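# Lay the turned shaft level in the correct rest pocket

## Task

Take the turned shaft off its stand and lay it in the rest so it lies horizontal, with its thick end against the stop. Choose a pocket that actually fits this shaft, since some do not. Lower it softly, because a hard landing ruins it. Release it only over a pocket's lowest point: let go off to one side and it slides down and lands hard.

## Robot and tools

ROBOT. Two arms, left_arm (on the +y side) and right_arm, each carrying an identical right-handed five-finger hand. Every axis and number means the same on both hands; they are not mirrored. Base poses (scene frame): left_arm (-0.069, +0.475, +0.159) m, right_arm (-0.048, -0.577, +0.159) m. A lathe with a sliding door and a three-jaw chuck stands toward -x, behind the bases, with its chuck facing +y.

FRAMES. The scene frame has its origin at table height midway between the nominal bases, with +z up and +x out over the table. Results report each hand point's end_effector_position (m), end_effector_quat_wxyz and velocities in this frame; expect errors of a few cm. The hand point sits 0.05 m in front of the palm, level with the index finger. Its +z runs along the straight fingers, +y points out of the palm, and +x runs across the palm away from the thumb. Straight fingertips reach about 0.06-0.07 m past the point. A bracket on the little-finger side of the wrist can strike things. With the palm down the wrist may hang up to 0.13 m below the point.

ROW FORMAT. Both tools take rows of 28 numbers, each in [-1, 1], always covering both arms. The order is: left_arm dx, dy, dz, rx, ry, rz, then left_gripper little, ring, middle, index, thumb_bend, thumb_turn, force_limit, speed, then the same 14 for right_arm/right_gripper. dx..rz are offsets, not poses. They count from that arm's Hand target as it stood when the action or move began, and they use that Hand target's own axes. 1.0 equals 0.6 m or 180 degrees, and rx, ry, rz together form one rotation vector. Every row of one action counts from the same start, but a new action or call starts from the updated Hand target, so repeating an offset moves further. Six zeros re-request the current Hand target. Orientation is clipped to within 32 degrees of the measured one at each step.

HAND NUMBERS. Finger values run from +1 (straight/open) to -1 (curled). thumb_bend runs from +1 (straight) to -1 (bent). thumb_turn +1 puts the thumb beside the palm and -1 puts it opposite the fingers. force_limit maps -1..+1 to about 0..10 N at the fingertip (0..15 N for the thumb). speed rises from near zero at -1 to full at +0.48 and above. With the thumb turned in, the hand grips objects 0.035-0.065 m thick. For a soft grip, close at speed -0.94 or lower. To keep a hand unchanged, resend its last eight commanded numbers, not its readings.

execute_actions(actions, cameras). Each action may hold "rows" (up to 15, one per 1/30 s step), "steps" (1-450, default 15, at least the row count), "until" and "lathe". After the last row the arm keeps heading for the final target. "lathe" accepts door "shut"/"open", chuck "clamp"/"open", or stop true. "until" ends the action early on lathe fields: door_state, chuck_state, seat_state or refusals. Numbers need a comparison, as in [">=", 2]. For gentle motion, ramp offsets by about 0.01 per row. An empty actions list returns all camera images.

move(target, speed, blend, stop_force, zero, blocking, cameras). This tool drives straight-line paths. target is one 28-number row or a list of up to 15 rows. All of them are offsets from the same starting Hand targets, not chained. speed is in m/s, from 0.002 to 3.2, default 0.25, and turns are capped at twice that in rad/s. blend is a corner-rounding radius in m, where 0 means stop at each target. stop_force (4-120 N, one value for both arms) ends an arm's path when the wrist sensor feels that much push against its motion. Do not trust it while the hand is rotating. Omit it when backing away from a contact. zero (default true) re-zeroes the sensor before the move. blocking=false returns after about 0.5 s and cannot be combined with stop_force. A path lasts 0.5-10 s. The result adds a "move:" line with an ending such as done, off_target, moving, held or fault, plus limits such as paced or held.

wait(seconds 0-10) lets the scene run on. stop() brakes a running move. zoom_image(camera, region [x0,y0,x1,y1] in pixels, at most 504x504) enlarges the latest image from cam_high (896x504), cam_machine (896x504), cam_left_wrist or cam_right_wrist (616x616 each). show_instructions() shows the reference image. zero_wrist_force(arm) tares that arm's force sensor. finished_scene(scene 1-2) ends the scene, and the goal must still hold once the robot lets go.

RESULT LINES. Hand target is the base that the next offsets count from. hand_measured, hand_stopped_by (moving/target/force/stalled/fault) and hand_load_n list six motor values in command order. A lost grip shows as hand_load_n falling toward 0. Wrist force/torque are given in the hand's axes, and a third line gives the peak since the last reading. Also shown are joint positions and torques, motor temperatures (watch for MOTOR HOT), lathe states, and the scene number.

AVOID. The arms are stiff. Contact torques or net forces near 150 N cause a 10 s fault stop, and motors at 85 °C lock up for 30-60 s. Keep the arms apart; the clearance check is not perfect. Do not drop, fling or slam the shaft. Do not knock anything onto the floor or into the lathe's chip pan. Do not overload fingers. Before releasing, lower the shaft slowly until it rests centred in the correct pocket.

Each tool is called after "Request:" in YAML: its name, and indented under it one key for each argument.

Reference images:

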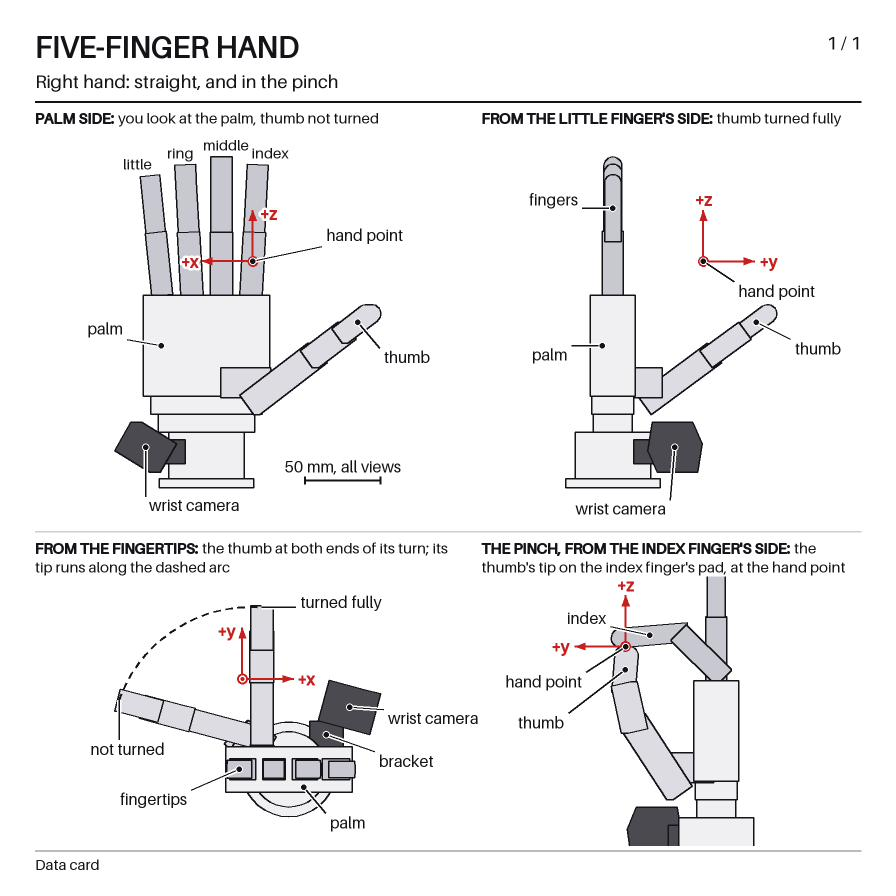

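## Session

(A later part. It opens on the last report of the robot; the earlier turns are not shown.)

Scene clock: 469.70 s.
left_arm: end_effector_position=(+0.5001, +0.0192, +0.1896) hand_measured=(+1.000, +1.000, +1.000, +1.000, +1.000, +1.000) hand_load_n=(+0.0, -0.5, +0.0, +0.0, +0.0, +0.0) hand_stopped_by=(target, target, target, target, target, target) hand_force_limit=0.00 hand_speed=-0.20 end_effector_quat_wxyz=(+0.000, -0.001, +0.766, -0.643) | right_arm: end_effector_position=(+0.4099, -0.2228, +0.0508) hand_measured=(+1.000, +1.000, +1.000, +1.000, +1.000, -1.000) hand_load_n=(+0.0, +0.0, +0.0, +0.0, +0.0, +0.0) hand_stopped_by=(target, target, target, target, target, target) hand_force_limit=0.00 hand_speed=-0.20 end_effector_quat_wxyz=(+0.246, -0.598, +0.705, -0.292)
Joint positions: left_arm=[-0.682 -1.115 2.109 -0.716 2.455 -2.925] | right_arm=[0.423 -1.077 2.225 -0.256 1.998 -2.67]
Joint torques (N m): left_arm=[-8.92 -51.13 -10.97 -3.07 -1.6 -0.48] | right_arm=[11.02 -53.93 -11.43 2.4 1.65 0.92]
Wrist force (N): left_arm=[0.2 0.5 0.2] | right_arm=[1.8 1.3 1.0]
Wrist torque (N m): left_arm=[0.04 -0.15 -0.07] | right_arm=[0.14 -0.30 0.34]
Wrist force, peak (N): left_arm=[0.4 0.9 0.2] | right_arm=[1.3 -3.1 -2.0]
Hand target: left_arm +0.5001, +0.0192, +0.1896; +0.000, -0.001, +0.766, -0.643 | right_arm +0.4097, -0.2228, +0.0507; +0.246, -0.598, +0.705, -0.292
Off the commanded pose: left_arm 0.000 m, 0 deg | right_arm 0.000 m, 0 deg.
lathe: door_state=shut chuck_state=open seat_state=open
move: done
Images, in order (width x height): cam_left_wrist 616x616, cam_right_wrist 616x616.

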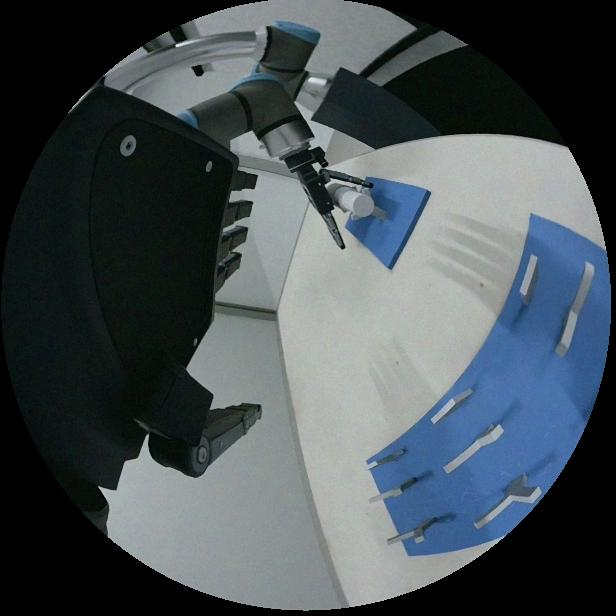

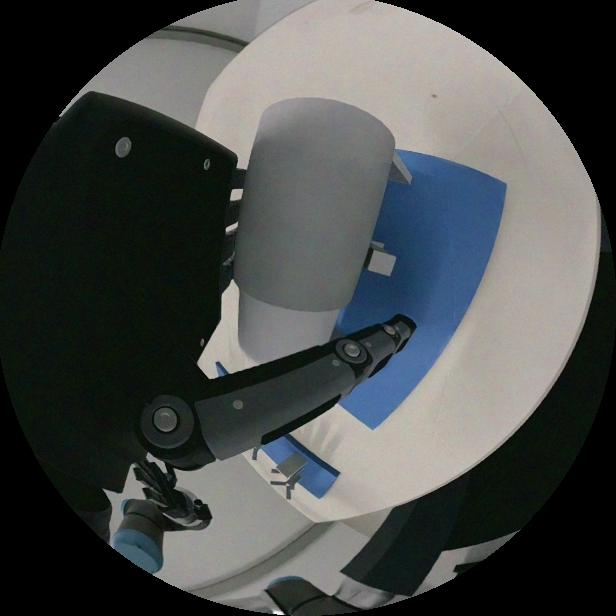

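Request:
execute_actions:
  actions:
    - {"rows":[[0,0,0,0,0,0,1,1,1,1,1,1,0,-0.2,0,0,0,0,0,0,1,1,1,1,-0.2,-1,-0.8,-0.9]],"steps":200}
  cameras: ["cam_left_wrist","cam_right_wrist"]

Request:
zoom_image:
  camera: "cam_left_wrist"
  region: [290, 140, 410, 260]

Request:
zoom_image:
  camera: "cam_right_wrist"
  region: [210, 220, 430, 440]

Scene clock: 503.30 s.
left_arm: end_effector_position=(+0.5001, +0.0192, +0.1896) hand_measured=(+1.000, +1.000, +1.000, +1.000, +1.000, +1.000) hand_load_n=(+0.0, +0.0, +0.0, +0.0, +0.0, +0.0) hand_stopped_by=(target, target, target, target, target, target) hand_force_limit=0.00 hand_speed=-0.20 end_effector_quat_wxyz=(+0.000, -0.001, +0.766, -0.643) | right_arm: end_effector_position=(+0.4097, -0.2228, +0.0507) hand_measured=(+1.000, +1.000, +1.000, +1.000, +0.592, -1.000) hand_load_n=(+0.0, +0.0, +0.0, +0.0, +1.5, +0.0) hand_stopped_by=(target, target, target, target, force, target) hand_force_limit=-0.80 hand_speed=-0.90 end_effector_quat_wxyz=(+0.246, -0.598, +0.705, -0.292)
Joint positions: left_arm=[-0.682 -1.115 2.109 -0.716 2.455 -2.925] | right_arm=[0.423 -1.077 2.226 -0.256 1.998 -2.67]
Joint torques (N m): left_arm=[-10.25 -53.17 -11.46 -2.82 -1.59 -0.28] | right_arm=[5.2 -72.66 -15.69 -0.41 2.7 2.55]
Wrist force (N): left_arm=[0.6 0.4 0.3] | right_arm=[1.4 3.9 0.8]
Wrist torque (N m): left_arm=[0.02 -0.21 -0.06] | right_arm=[0.21 -0.26 0.33]
Wrist force, peak (N): left_arm=[0.5 0.9 0.2] | right_arm=[1.3 4.4 0.3]
Hand target: left_arm +0.5001, +0.0192, +0.1896; +0.000, -0.001, +0.766, -0.643 | right_arm +0.4097, -0.2228, +0.0507; +0.246, -0.598, +0.705, -0.292
Off the commanded pose: left_arm 0.000 m, 0 deg | right_arm 0.000 m, 0 deg.
lathe: door_state=shut chuck_state=open seat_state=open
Images, in order (width x height): cam_left_wrist 616x616, cam_right_wrist 616x616.

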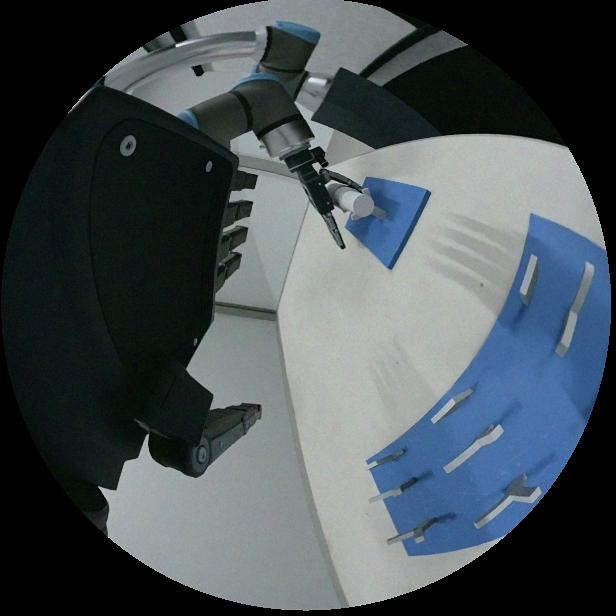

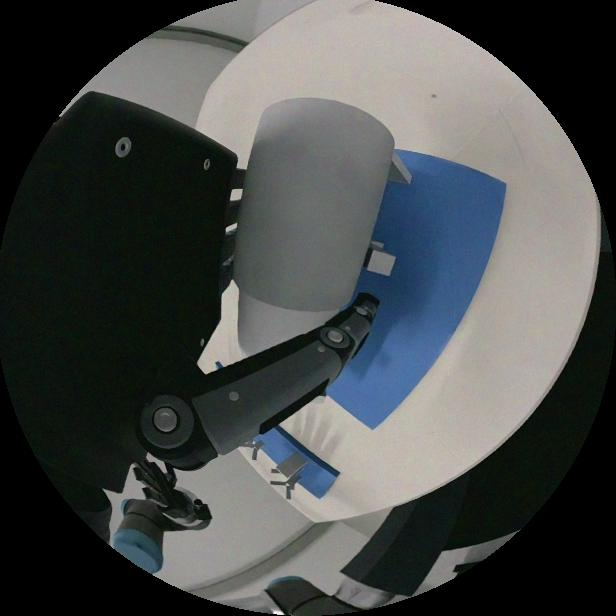

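Scaled by 4.200 from the camera's 616x616 image, which has a finer 880x880 frame.

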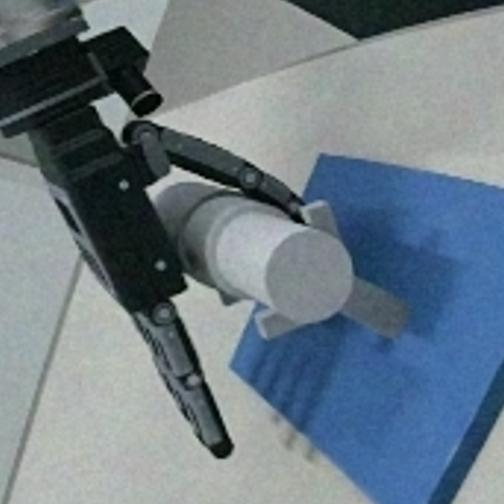

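Scaled by 2.291 from the camera's 616x616 image, which has a finer 880x880 frame.

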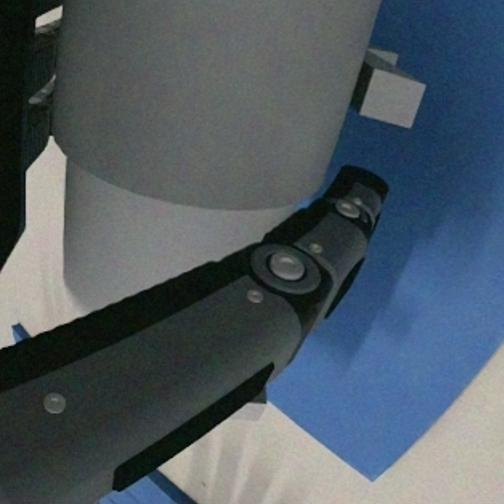

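Request:
execute_actions:
  actions:
    - {"rows":[[0,0,0,0,0,0,1,1,1,1,1,1,0,-0.2,0,0,0,0,0,0,1,1,-0.7,-0.7,-0.2,-1,-0.6,-0.85]],"steps":280}
  cameras: ["cam_left_wrist","cam_right_wrist"]

Request:
zoom_image:
  camera: "cam_left_wrist"
  region: [290, 140, 410, 260]

Request:
zoom_image:
  camera: "cam_right_wrist"
  region: [210, 150, 430, 370]

Scene clock: 518.60 s.
left_arm: end_effector_position=(+0.5001, +0.0192, +0.1896) hand_measured=(+1.000, +1.000, +1.000, +1.000, +1.000, +1.000) hand_load_n=(+0.0, +0.0, +0.0, +0.0, +0.0, +0.0) hand_stopped_by=(target, target, target, target, target, target) hand_force_limit=0.00 hand_speed=-0.20 end_effector_quat_wxyz=(+0.000, -0.001, +0.766, -0.643) | right_arm: end_effector_position=(+0.4097, -0.2228, +0.0507) hand_measured=(+1.000, +1.000, -0.250, -0.306, +0.592, -1.000) hand_load_n=(+0.0, +0.0, +5.0, +1.5, +2.0, +0.5) hand_stopped_by=(target, target, force, force, force, target) hand_force_limit=-0.60 hand_speed=-0.85 end_effector_quat_wxyz=(+0.246, -0.598, +0.705, -0.292)
Joint positions: left_arm=[-0.682 -1.115 2.109 -0.716 2.455 -2.925] | right_arm=[0.423 -1.077 2.226 -0.256 1.998 -2.67]
Joint torques (N m): left_arm=[-9.17 -52.35 -11.88 -3.14 -1.59 -0.14] | right_arm=[-8.79 -71.48 -28.34 3.73 2.2 2.16]
Wrist force (N): left_arm=[0.5 0.2 0.2] | right_arm=[1.2 2.9 6.5]
Wrist torque (N m): left_arm=[-0.01 -0.18 -0.06] | right_arm=[0.09 -0.36 0.31]
Wrist force, peak (N): left_arm=[0.7 0.6 0.1] | right_arm=[1.6 3.2 6.8]
Hand target: left_arm +0.5001, +0.0192, +0.1896; +0.000, -0.001, +0.766, -0.643 | right_arm +0.4097, -0.2228, +0.0507; +0.246, -0.598, +0.705, -0.292
Off the commanded pose: left_arm 0.000 m, 0 deg | right_arm 0.000 m, 0 deg.
lathe: door_state=shut chuck_state=open seat_state=open
Images, in order (width x height): cam_left_wrist 616x616, cam_right_wrist 616x616.

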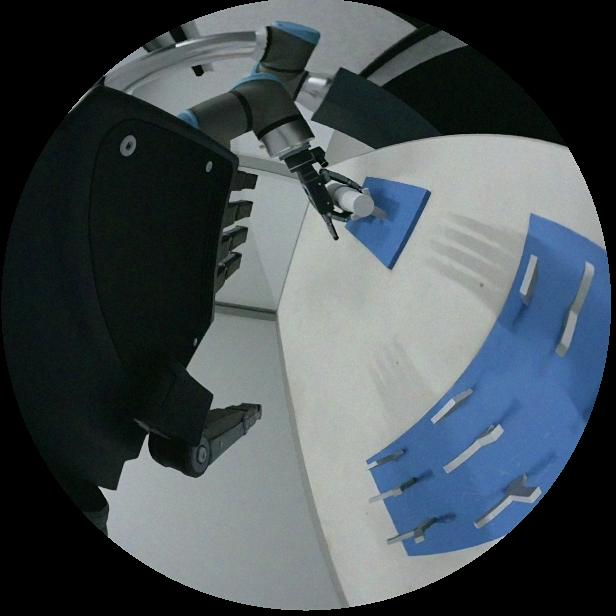

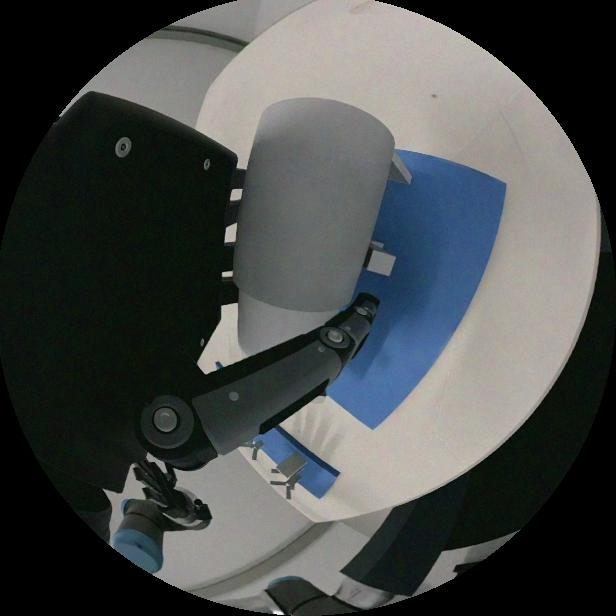

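Scaled by 4.200 from the camera's 616x616 image, which has a finer 880x880 frame.

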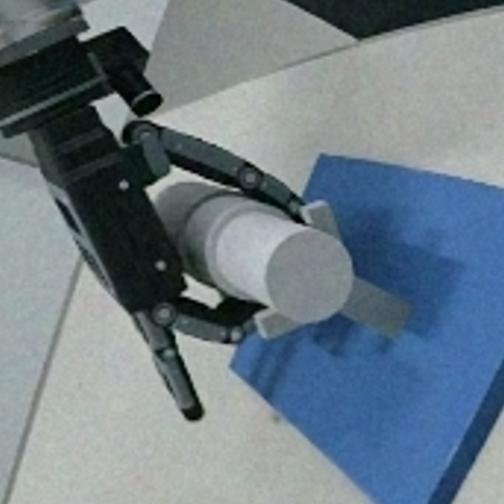

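Scaled by 2.291 from the camera's 616x616 image, which has a finer 880x880 frame.

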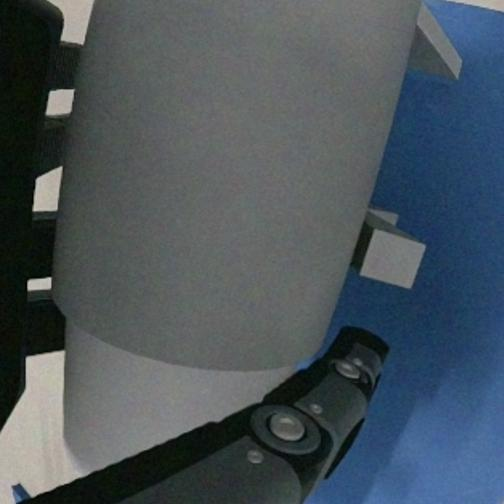

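Request:
execute_actions:
  actions:
    - {"rows":[[0,0,0,0,0,0,1,1,1,1,1,1,0,-0.2,0,0,0,0,0,0,1,1,-0.75,-0.75,-0.25,-1,-0.1,-0.9]],"steps":60}

Scene clock: 529.27 s.
left_arm: end_effector_position=(+0.5001, +0.0192, +0.1896) hand_measured=(+1.000, +1.000, +1.000, +1.000, +1.000, +1.000) hand_load_n=(+0.0, +0.0, +0.0, +0.0, +0.0, -0.5) hand_stopped_by=(target, target, target, target, target, target) hand_force_limit=0.00 hand_speed=-0.20 end_effector_quat_wxyz=(+0.000, -0.001, +0.766, -0.643) | right_arm: end_effector_position=(+0.4097, -0.2228, +0.0507) hand_measured=(+1.000, +1.000, -0.248, -0.314, +0.574, -1.000) hand_load_n=(+0.0, +0.0, +6.0, +7.0, +6.5, +0.5) hand_stopped_by=(target, target, force, force, force, target) hand_force_limit=-0.10 hand_speed=-0.90 end_effector_quat_wxyz=(+0.246, -0.598, +0.705, -0.292)
Joint positions: left_arm=[-0.682 -1.115 2.109 -0.716 2.455 -2.925] | right_arm=[0.423 -1.077 2.226 -0.256 1.998 -2.67]
Joint torques (N m): left_arm=[-10.02 -52.7 -11.01 -3.18 -1.3 -0.07] | right_arm=[-8.23 -72.05 -28.46 3.75 1.97 2.06]
Wrist force (N): left_arm=[0.4 0.2 0.1] | right_arm=[1.1 5.2 5.0]
Wrist torque (N m): left_arm=[0.00 -0.17 -0.08] | right_arm=[0.20 -0.28 0.36]
Wrist force, peak (N): left_arm=[0.7 0.5 0.4] | right_arm=[1.5 5.8 5.6]
Hand target: left_arm +0.5001, +0.0192, +0.1896; +0.000, -0.001, +0.766, -0.643 | right_arm +0.4097, -0.2228, +0.0507; +0.246, -0.598, +0.705, -0.292
Off the commanded pose: left_arm 0.000 m, 0 deg | right_arm 0.000 m, 0 deg.
lathe: door_state=shut chuck_state=open seat_state=open

Request:
move:
  target: [0,0,0,0,0,0,1,1,1,1,1,1,0,-0.2,0,-0.0354,-0.0354,0,0,0,1,1,-0.75,-0.75,-0.25,-1,-0.1,-0.9]
  speed: 0.03
  cameras: ["cam_left_wrist","cam_right_wrist"]

Request:
zoom_image:
  camera: "cam_left_wrist"
  region: [290, 140, 410, 260]

Request:
zoom_image:
  camera: "cam_right_wrist"
  region: [210, 80, 450, 320]

Scene clock: 534.37 s.
left_arm: end_effector_position=(+0.5001, +0.0192, +0.1896) hand_measured=(+1.000, +1.000, +1.000, +1.000, +1.000, +1.000) hand_load_n=(+0.0, +0.0, +0.0, +0.0, +0.5, +0.0) hand_stopped_by=(target, target, target, target, target, target) hand_force_limit=0.00 hand_speed=-0.20 end_effector_quat_wxyz=(+0.000, -0.001, +0.766, -0.643) | right_arm: end_effector_position=(+0.4098, -0.2227, +0.0809) hand_measured=(+1.000, +1.000, -0.248, -0.314, +0.574, -1.000) hand_load_n=(+0.0, +0.0, +7.0, +0.0, +3.5, +2.5) hand_stopped_by=(target, target, force, force, force, target) hand_force_limit=-0.10 hand_speed=-0.90 end_effector_quat_wxyz=(+0.246, -0.598, +0.705, -0.292) end_effector_velocity=(+0.001, +0.001, -0.001) end_effector_angular_velocity=(+0.002, -0.004, +0.000)
Joint positions: left_arm=[-0.682 -1.115 2.109 -0.716 2.455 -2.925] | right_arm=[0.423 -1.133 2.222 -0.196 1.998 -2.67]
Joint velocities: left_arm=[within noise] | right_arm=[0 0.003 -0.001 -0.006 0 0]
Joint torques (N m): left_arm=[-7.51 -53.94 -12.03 -3.12 -1.35 -0.12] | right_arm=[18.43 -45.28 -30.37 -0.67 3.17 2.58]
Wrist force (N): left_arm=[0.5 0.2 0.1] | right_arm=[1.2 6.2 6.0]
Wrist torque (N m): left_arm=[-0.01 -0.19 -0.07] | right_arm=[0.20 -0.32 0.39]
Wrist force, peak (N): left_arm=[0.1 0.8 0.4] | right_arm=[1.4 6.4 6.8]
Hand target: left_arm +0.5001, +0.0192, +0.1896; +0.000, -0.001, +0.766, -0.643 | right_arm +0.4098, -0.2227, +0.0808; +0.246, -0.598, +0.705, -0.292
Off the commanded pose: left_arm 0.000 m, 0 deg | right_arm 0.000 m, 0 deg.
lathe: door_state=shut chuck_state=open seat_state=open
move: done
Images, in order (width x height): cam_left_wrist 616x616, cam_right_wrist 616x616.

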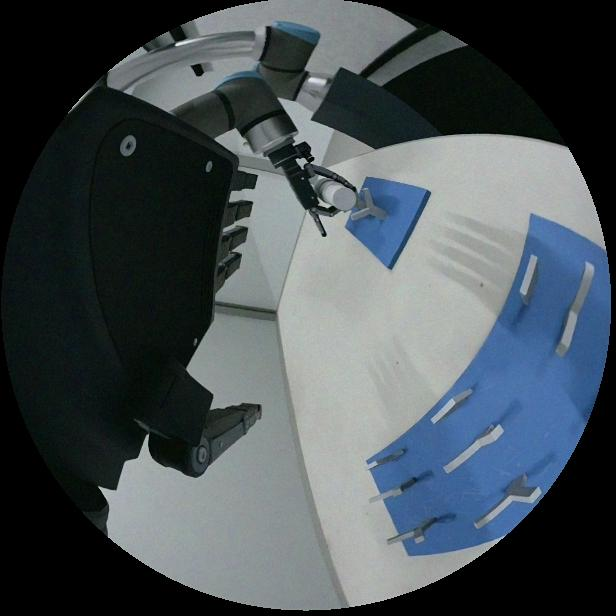

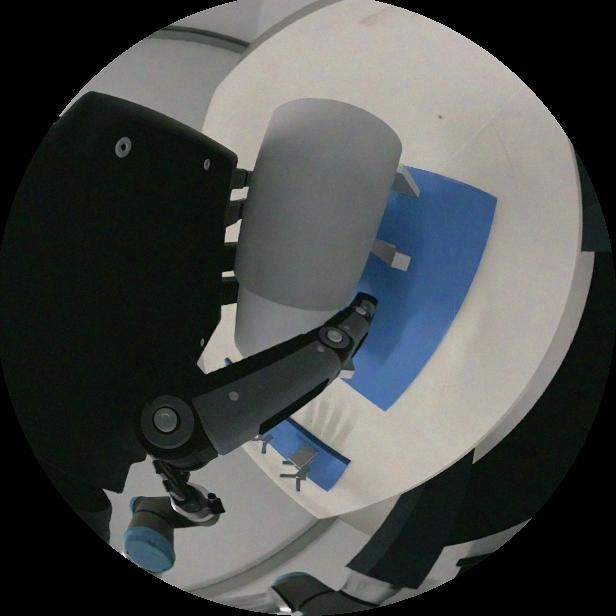

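Scaled by 4.200 from the camera's 616x616 image, which has a finer 880x880 frame.

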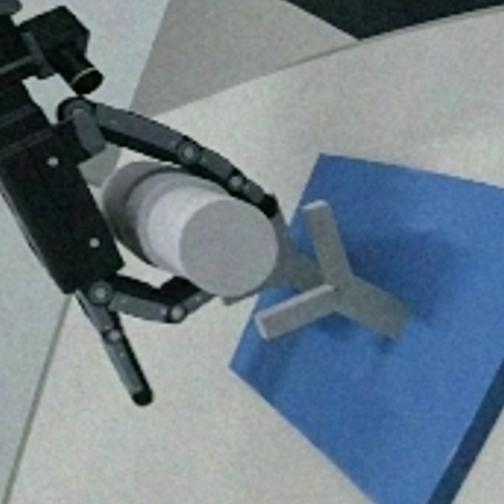

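Scaled by 2.100 from the camera's 616x616 image, which has a finer 880x880 frame.

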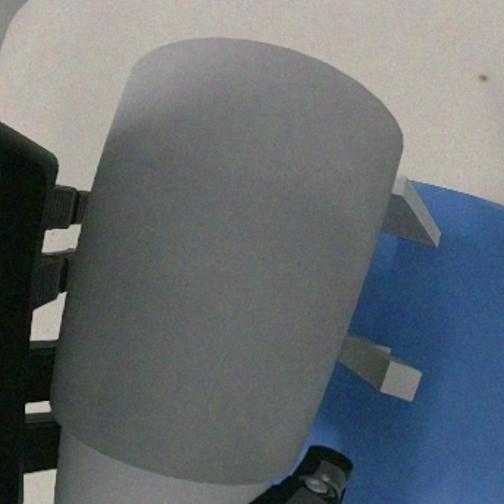

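Request:
move:
  target: [0,0,0,0,0,0,1,1,1,1,1,1,0,-0.2,0,-0.0707,-0.0707,0,0,0,1,1,-0.75,-0.75,-0.25,-1,-0.1,-0.9]
  speed: 0.05

Request:
execute_actions:
  actions:
    - {"rows":[[0,0,0,0,0,0,1,1,1,1,1,1,0,-0.2,0,0,0,0,0,0,1,-0.8,-0.75,-0.75,-0.25,-1,-0.5,-0.8]],"steps":240}
  cameras: ["cam_left_wrist","cam_right_wrist","cam_high"]

Request:
zoom_image:
  camera: "cam_right_wrist"
  region: [210, 80, 450, 320]

Request:
zoom_image:
  camera: "cam_left_wrist"
  region: [240, 120, 440, 280]

Scene clock: 543.03 s.
left_arm: end_effector_position=(+0.5001, +0.0192, +0.1896) hand_measured=(+1.000, +1.000, +1.000, +1.000, +1.000, +1.000) hand_load_n=(+0.0, +0.0, +0.0, +0.0, +0.0, +0.0) hand_stopped_by=(target, target, target, target, target, target) hand_force_limit=0.00 hand_speed=-0.20 end_effector_quat_wxyz=(+0.000, -0.001, +0.766, -0.643) | right_arm: end_effector_position=(+0.4100, -0.2225, +0.1409) hand_measured=(+1.000, +1.000, -0.248, -0.314, +0.574, -1.000) hand_load_n=(+0.0, +0.0, +7.0, +0.0, +4.0, +2.5) hand_stopped_by=(target, target, force, force, force, target) hand_force_limit=-0.10 hand_speed=-0.90 end_effector_quat_wxyz=(+0.246, -0.598, +0.705, -0.292) end_effector_velocity=(+0.001, +0.001, +0.000) end_effector_angular_velocity=(+0.002, -0.004, +0.000)
Joint positions: left_arm=[-0.682 -1.115 2.109 -0.716 2.455 -2.925] | right_arm=[0.423 -1.237 2.204 -0.075 1.999 -2.67]
Joint velocities: left_arm=[within noise] | right_arm=[0 0.001 0 -0.005 0 0]
Joint torques (N m): left_arm=[-8.88 -53.65 -10.83 -2.94 -1.38 0] | right_arm=[17.14 -43 -21.56 -0.69 3.11 2.39]
Wrist force (N): left_arm=[0.3 0.2 0.0] | right_arm=[1.2 6.1 6.6]
Wrist torque (N m): left_arm=[0.00 -0.17 -0.08] | right_arm=[0.14 -0.34 0.39]
Wrist force, peak (N): left_arm=[0.6 0.7 0.3] | right_arm=[1.4 7.0 7.1]
Hand target: left_arm +0.5001, +0.0192, +0.1896; +0.000, -0.001, +0.766, -0.643 | right_arm +0.4099, -0.2226, +0.1408; +0.246, -0.598, +0.705, -0.292
Off the commanded pose: left_arm 0.000 m, 0 deg | right_arm 0.000 m, 0 deg.
lathe: door_state=shut chuck_state=open seat_state=open
move: done

Scene clock: 551.23 s.
left_arm: end_effector_position=(+0.5001, +0.0192, +0.1896) hand_measured=(+1.000, +1.000, +1.000, +1.000, +1.000, +1.000) hand_load_n=(+0.0, +0.0, +0.0, -0.5, +0.0, +0.0) hand_stopped_by=(target, target, target, target, target, target) hand_force_limit=0.00 hand_speed=-0.20 end_effector_quat_wxyz=(+0.000, -0.001, +0.766, -0.643) | right_arm: end_effector_position=(+0.4099, -0.2226, +0.1408) hand_measured=(+1.000, -0.236, -0.248, -0.314, +0.574, -1.000) hand_load_n=(+0.0, +6.5, +3.5, +0.5, +5.5, +7.0) hand_stopped_by=(target, force, force, force, force, target) hand_force_limit=-0.50 hand_speed=-0.80 end_effector_quat_wxyz=(+0.246, -0.598, +0.705, -0.292)
Joint positions: left_arm=[-0.682 -1.115 2.109 -0.716 2.455 -2.925] | right_arm=[0.423 -1.237 2.205 -0.075 1.999 -2.67]
Joint torques (N m): left_arm=[-8.62 -52.57 -10.99 -2.88 -1.52 -0.32] | right_arm=[1.83 -42.08 -18.89 3.03 0.56 -0.72]
Wrist force (N): left_arm=[-0.1 0.4 0.4] | right_arm=[1.5 5.9 6.2]
Wrist torque (N m): left_arm=[0.01 -0.11 -0.10] | right_arm=[0.13 -0.37 0.38]
Wrist force, peak (N): left_arm=[0.4 0.7 0.3] | right_arm=[1.4 6.8 6.2]
Hand target: left_arm +0.5001, +0.0192, +0.1896; +0.000, -0.001, +0.766, -0.643 | right_arm +0.4099, -0.2226, +0.1408; +0.246, -0.598, +0.705, -0.292
Off the commanded pose: left_arm 0.000 m, 0 deg | right_arm 0.000 m, 0 deg.
lathe: door_state=shut chuck_state=open seat_state=open
Images, in order (width x height): cam_high 896x504, cam_left_wrist 616x616, cam_right_wrist 616x616.

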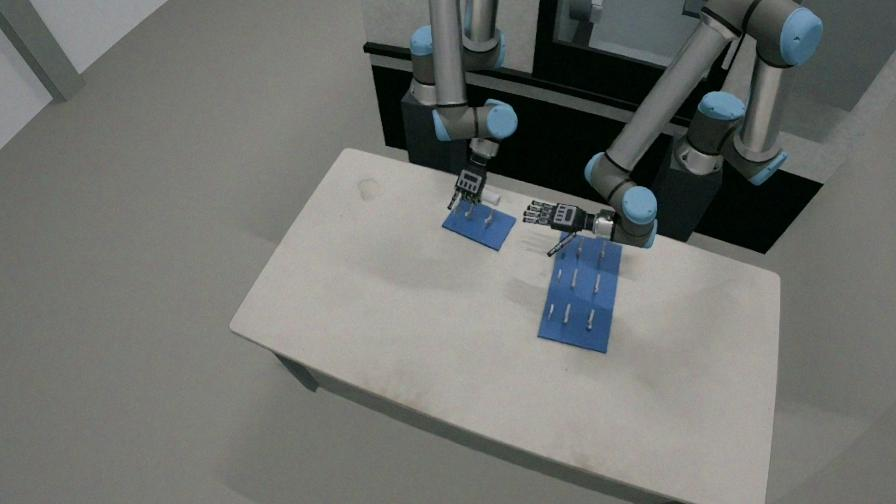

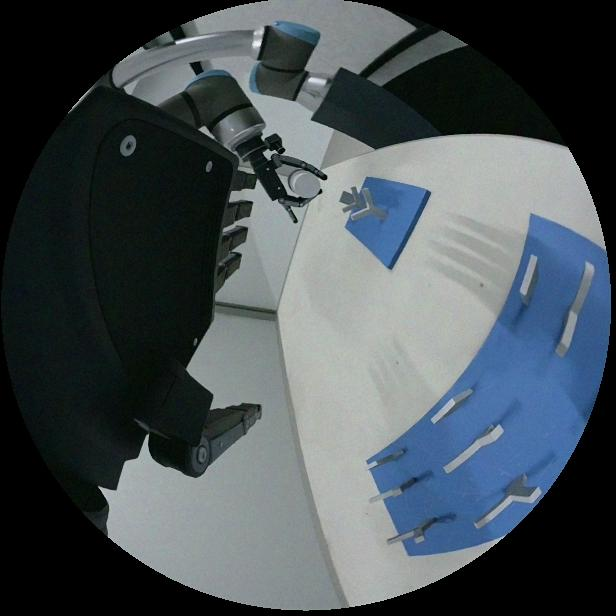

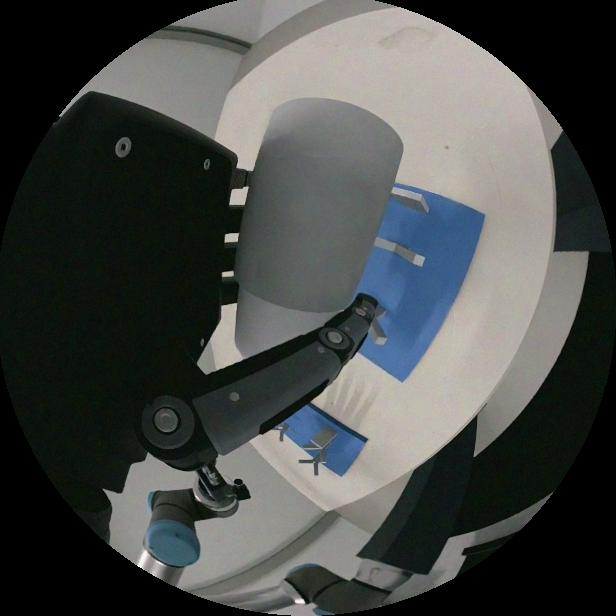

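Scaled by 2.100 from the camera's 616x616 image, which has a finer 880x880 frame.

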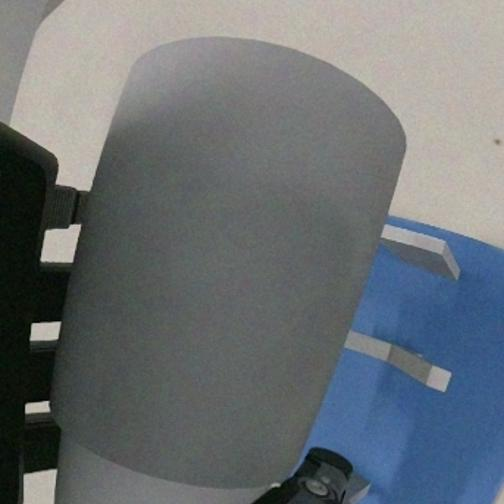

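Scaled by 2.520 from the camera's 616x616 image, which has a finer 880x880 frame.

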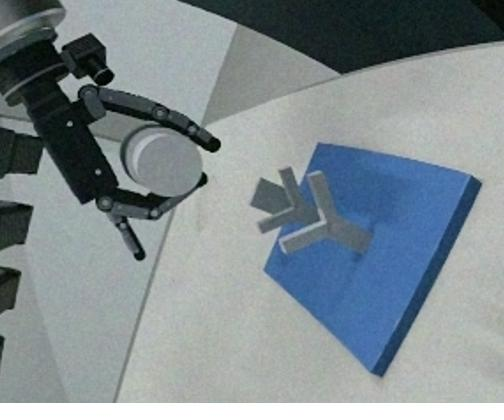

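Request:
zoom_image:
  camera: "cam_high"
  region: [430, 150, 530, 260]

Scaled by 4.582 from the camera's 896x504 image, which has a finer 1280x720 frame.

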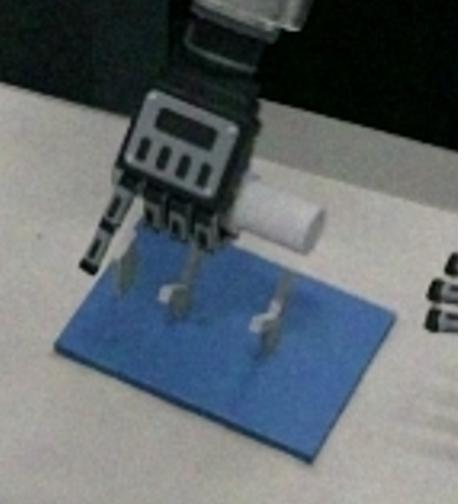

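Request:
execute_actions:
  actions:
    - {"rows":[[0,0,0,0,0,0,1,1,1,1,1,1,0,-0.2,0,0,0,0,0,0,1,-0.82,-0.75,-0.75,-0.25,-1,0.6,-0.9]],"steps":60}
  cameras: ["cam_right_wrist"]

Request:
zoom_image:
  camera: "cam_right_wrist"
  region: [210, 80, 450, 320]

Scene clock: 563.63 s.
left_arm: end_effector_position=(+0.5001, +0.0192, +0.1896) hand_measured=(+1.000, +1.000, +1.000, +1.000, +1.000, +1.000) hand_load_n=(+0.0, +0.0, +0.0, +0.0, +0.0, +0.0) hand_stopped_by=(target, target, target, target, target, target) hand_force_limit=0.00 hand_speed=-0.20 end_effector_quat_wxyz=(+0.000, -0.001, +0.766, -0.643) | right_arm: end_effector_position=(+0.4099, -0.2226, +0.1408) hand_measured=(+1.000, -0.244, -0.250, -0.314, +0.574, -1.000) hand_load_n=(+0.0, +7.5, +2.5, +1.0, +5.5, +7.0) hand_stopped_by=(target, force, force, force, force, target) hand_force_limit=0.60 hand_speed=-0.90 end_effector_quat_wxyz=(+0.246, -0.598, +0.705, -0.292)
Joint positions: left_arm=[-0.682 -1.115 2.109 -0.716 2.455 -2.925] | right_arm=[0.423 -1.237 2.205 -0.075 1.999 -2.67]
Joint torques (N m): left_arm=[-7.89 -52.83 -11.67 -3.11 -1.49 -0.15] | right_arm=[-8.14 -42.94 -25.65 2.93 0.28 -1.92]
Wrist force (N): left_arm=[0.1 0.4 0.3] | right_arm=[1.5 5.7 6.5]
Wrist torque (N m): left_arm=[0.01 -0.14 -0.08] | right_arm=[0.09 -0.37 0.38]
Wrist force, peak (N): left_arm=[0.4 0.8 0.4] | right_arm=[1.6 6.8 6.3]
Hand target: left_arm +0.5001, +0.0192, +0.1896; +0.000, -0.001, +0.766, -0.643 | right_arm +0.4099, -0.2226, +0.1408; +0.246, -0.598, +0.705, -0.292
Off the commanded pose: left_arm 0.000 m, 0 deg | right_arm 0.000 m, 0 deg.
lathe: door_state=shut chuck_state=open seat_state=open
Images, in order (width x height): cam_right_wrist 616x616.

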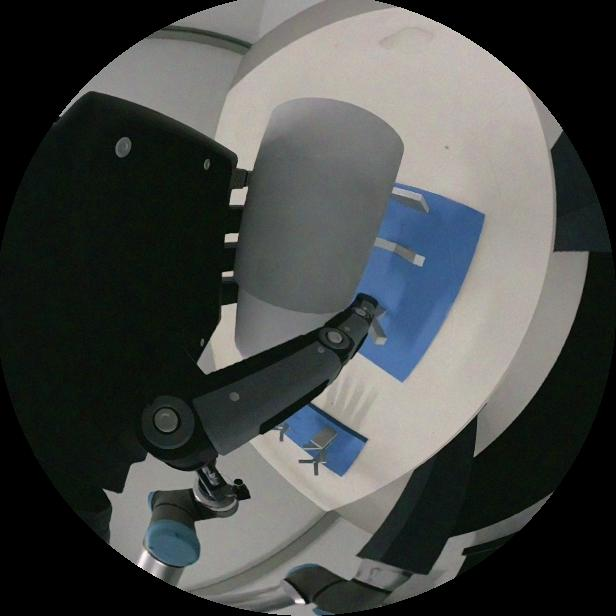

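Scaled by 2.100 from the camera's 616x616 image, which has a finer 880x880 frame.

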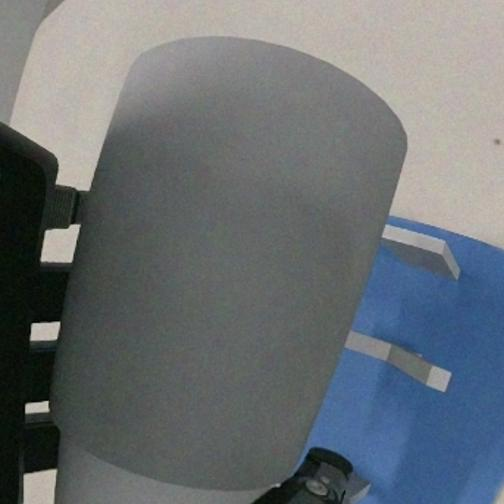

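Request:
move:
  target:
    - [0,-0.1825,-0.117,0,0,0,1,1,1,1,1,1,0,-0.2,0,0,0,0,0,0,1,1,-0.75,-0.75,-0.25,-1,-0.1,-0.6]
    - [0,-0.081,-0.6915,0,0,0,1,1,1,1,1,1,0,-0.2,0,0,0,0,0,0,1,1,-0.75,-0.75,-0.25,-1,-0.1,-0.6]
    - [0,0.116,-0.657,0,0,0,1,1,1,1,1,1,0,-0.2,0,0,0,0,0,0,1,1,-0.75,-0.75,-0.25,-1,-0.1,-0.6]
  speed: 0.3
  blend: 0.03
  cameras: ["cam_right_wrist","cam_left_wrist"]

Request:
zoom_image:
  camera: "cam_right_wrist"
  region: [210, 80, 450, 320]

Scene clock: 580.63 s.
left_arm: end_effector_position=(+0.5000, +0.4195, +0.1898) hand_measured=(+1.000, +1.000, +1.000, +1.000, +1.000, +1.000) hand_load_n=(+0.0, +0.0, +0.0, +0.0, +0.0, -0.5) hand_stopped_by=(target, target, target, target, target, target) hand_force_limit=0.00 hand_speed=-0.20 end_effector_quat_wxyz=(+0.000, +0.000, +0.766, -0.643) | right_arm: end_effector_position=(+0.4099, -0.2226, +0.1408) hand_measured=(+1.000, +1.000, -0.248, -0.314, +0.574, -1.000) hand_load_n=(+0.0, +0.0, +6.0, +0.0, +3.0, +2.0) hand_stopped_by=(target, target, force, force, force, target) hand_force_limit=-0.10 hand_speed=-0.60 end_effector_quat_wxyz=(+0.246, -0.598, +0.705, -0.292)
Joint positions: left_arm=[0.028 -0.814 1.947 0.675 2.961 -1.331] | right_arm=[0.423 -1.237 2.205 -0.075 1.999 -2.67]
Joint torques (N m): left_arm=[17.9 -57.84 -1.82 1.23 5.8 -2.22] | right_arm=[-7.56 -46.03 -35.67 2.69 0.36 -1.78]
Wrist force (N): left_arm=[0.3 0.5 0.2] | right_arm=[1.4 6.0 6.1]
Wrist torque (N m): left_arm=[-0.01 -0.19 0.09] | right_arm=[0.16 -0.34 0.39]
Wrist force, peak (N): left_arm=[0.4 3.2 0.9] | right_arm=[1.8 6.5 6.6]
Hand target: left_arm +0.4999, +0.4195, +0.1897; +0.000, -0.001, +0.766, -0.643 | right_arm +0.4099, -0.2226, +0.1408; +0.246, -0.598, +0.705, -0.292
Off the commanded pose: left_arm 0.000 m, 0 deg | right_arm 0.000 m, 0 deg.
lathe: door_state=shut chuck_state=open seat_state=open
move: done; blend cut to 0 m at target 1
Images, in order (width x height): cam_left_wrist 616x616, cam_right_wrist 616x616.

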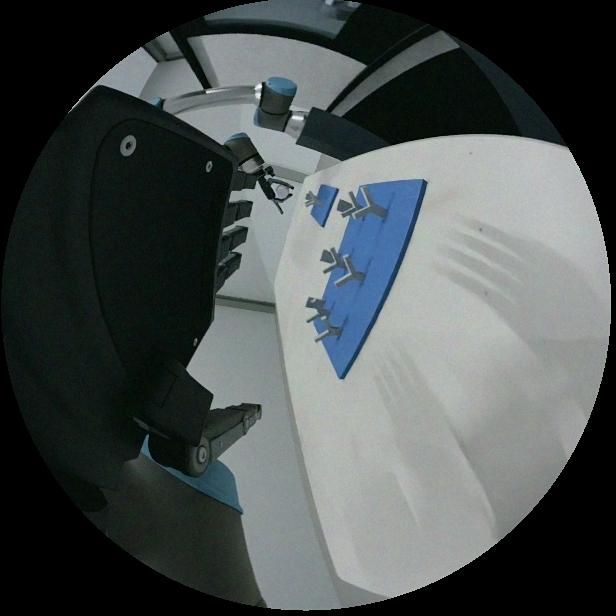

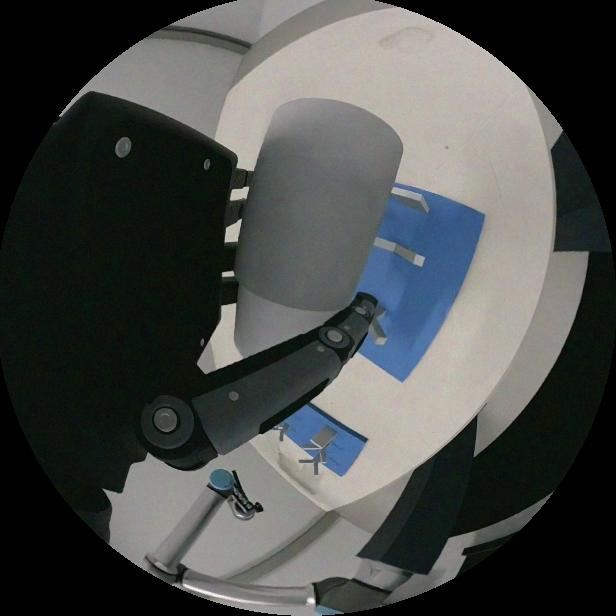

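Scaled by 2.100 from the camera's 616x616 image, which has a finer 880x880 frame.

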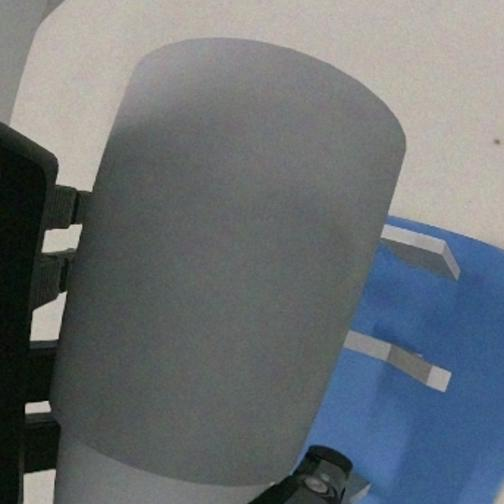

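Request:
move:
  target: [0,0,0,0,0,0,1,1,1,1,1,1,0,-0.2,-0.68,0.0015,-0.1428,0,-0.0491,-0.0674,1,1,-0.75,-0.75,-0.25,-1,-0.1,-0.6]
  speed: 0.12
  cameras: ["all"]

Request:
zoom_image:
  camera: "cam_right_wrist"
  region: [210, 80, 510, 380]

Request:
zoom_image:
  camera: "cam_left_wrist"
  region: [240, 100, 440, 300]

Request:
zoom_image:
  camera: "cam_high"
  region: [530, 170, 640, 290]

Scene clock: 594.97 s.
left_arm: end_effector_position=(+0.4999, +0.4195, +0.1897) hand_measured=(+1.000, +1.000, +1.000, +1.000, +1.000, +1.000) hand_load_n=(+0.0, +0.0, +0.0, +0.0, +0.0, +0.0) hand_stopped_by=(target, target, target, target, target, target) hand_force_limit=0.00 hand_speed=-0.20 end_effector_quat_wxyz=(+0.000, -0.001, +0.766, -0.643) | right_arm: end_effector_position=(+0.4161, +0.1900, +0.1997) hand_measured=(+1.000, +1.000, -0.248, -0.314, +0.574, -1.000) hand_load_n=(+0.0, +0.0, +6.0, +0.0, +3.0, +2.0) hand_stopped_by=(target, target, force, force, force, target) hand_force_limit=-0.10 hand_speed=-0.60 end_effector_quat_wxyz=(-0.267, +0.690, -0.616, +0.269)
Joint positions: left_arm=[0.028 -0.814 1.947 0.675 2.962 -1.331] | right_arm=[0.898 -0.859 1.426 0.446 2.145 -2.486]
Joint torques (N m): left_arm=[15.14 -73.95 -1.49 0.77 5.44 -2.49] | right_arm=[-9.88 -96.77 -42.34 1.4 1.72 1.7]
Wrist force (N): left_arm=[0.3 0.5 0.1] | right_arm=[1.7 5.8 5.7]
Wrist torque (N m): left_arm=[-0.01 -0.18 0.08] | right_arm=[0.18 -0.46 0.26]
Wrist force, peak (N): left_arm=[0.4 0.7 0.4] | right_arm=[3.1 6.9 5.9]
Hand target: left_arm +0.4999, +0.4195, +0.1897; +0.000, -0.001, +0.766, -0.643 | right_arm +0.4162, +0.1901, +0.1998; -0.267, +0.690, -0.616, +0.269
Off the commanded pose: left_arm 0.000 m, 0 deg | right_arm 0.000 m, 0 deg.
lathe: door_state=shut chuck_state=open seat_state=open
move: done

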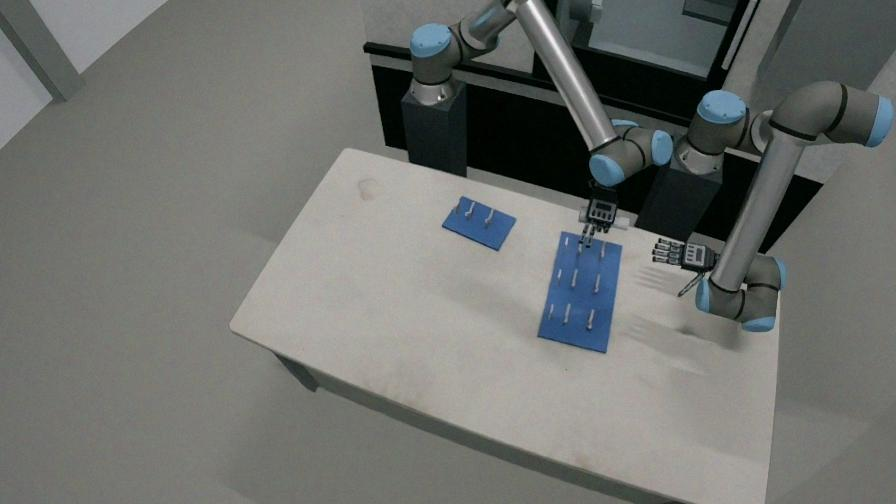

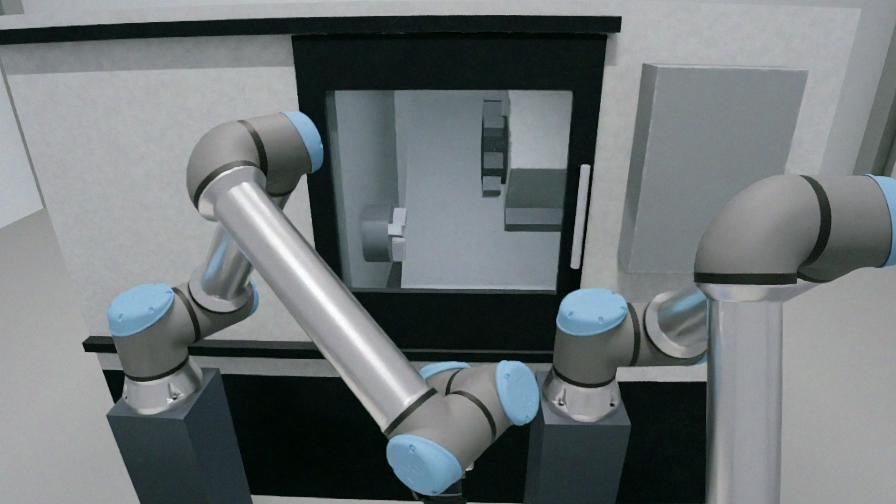

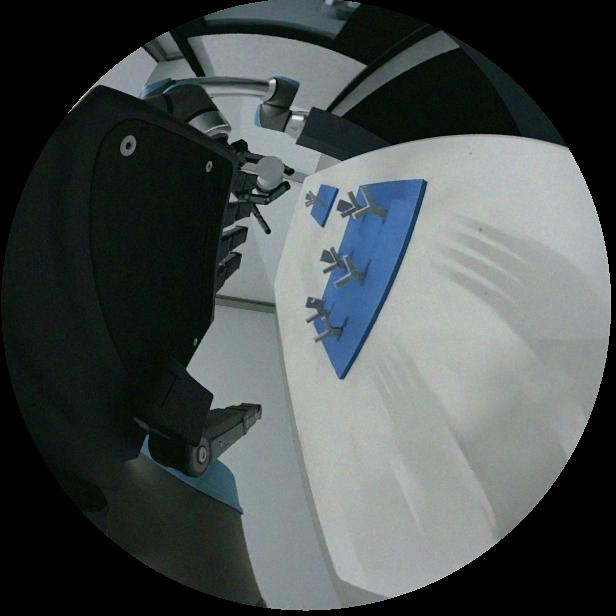

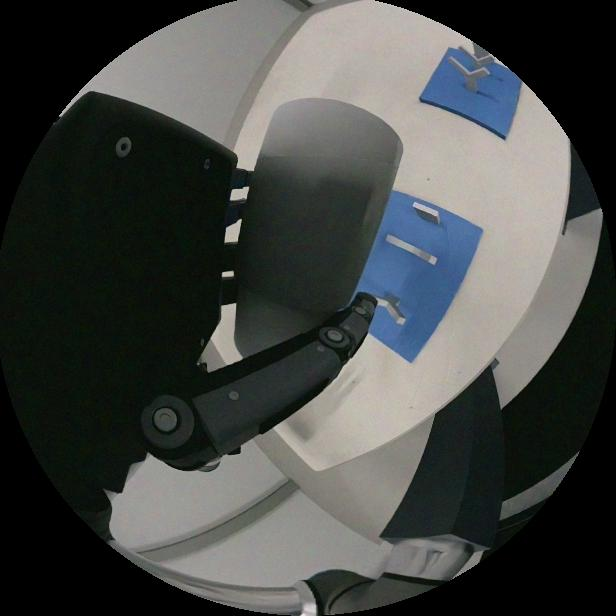

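Scaled by 1.680 from the camera's 616x616 image, which has a finer 880x880 frame.

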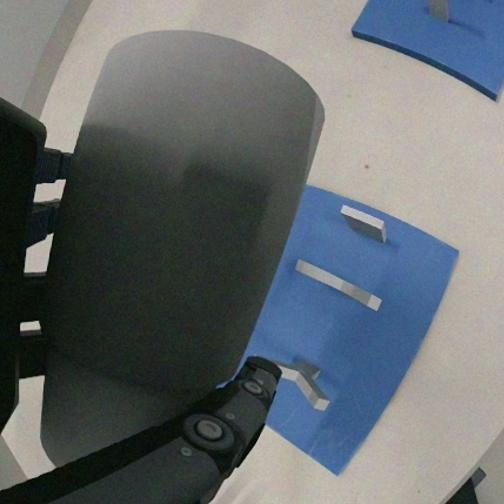

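Scaled by 2.520 from the camera's 616x616 image, which has a finer 880x880 frame.

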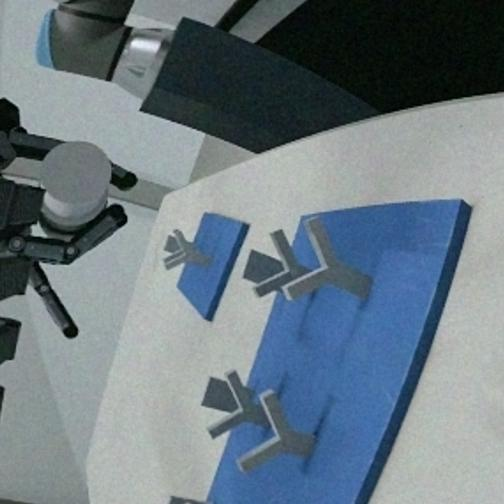

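Scaled by 4.200 from the camera's 896x504 image, which has a finer 1280x720 frame.

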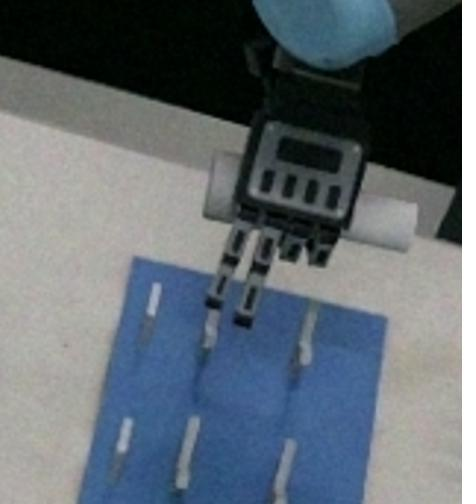

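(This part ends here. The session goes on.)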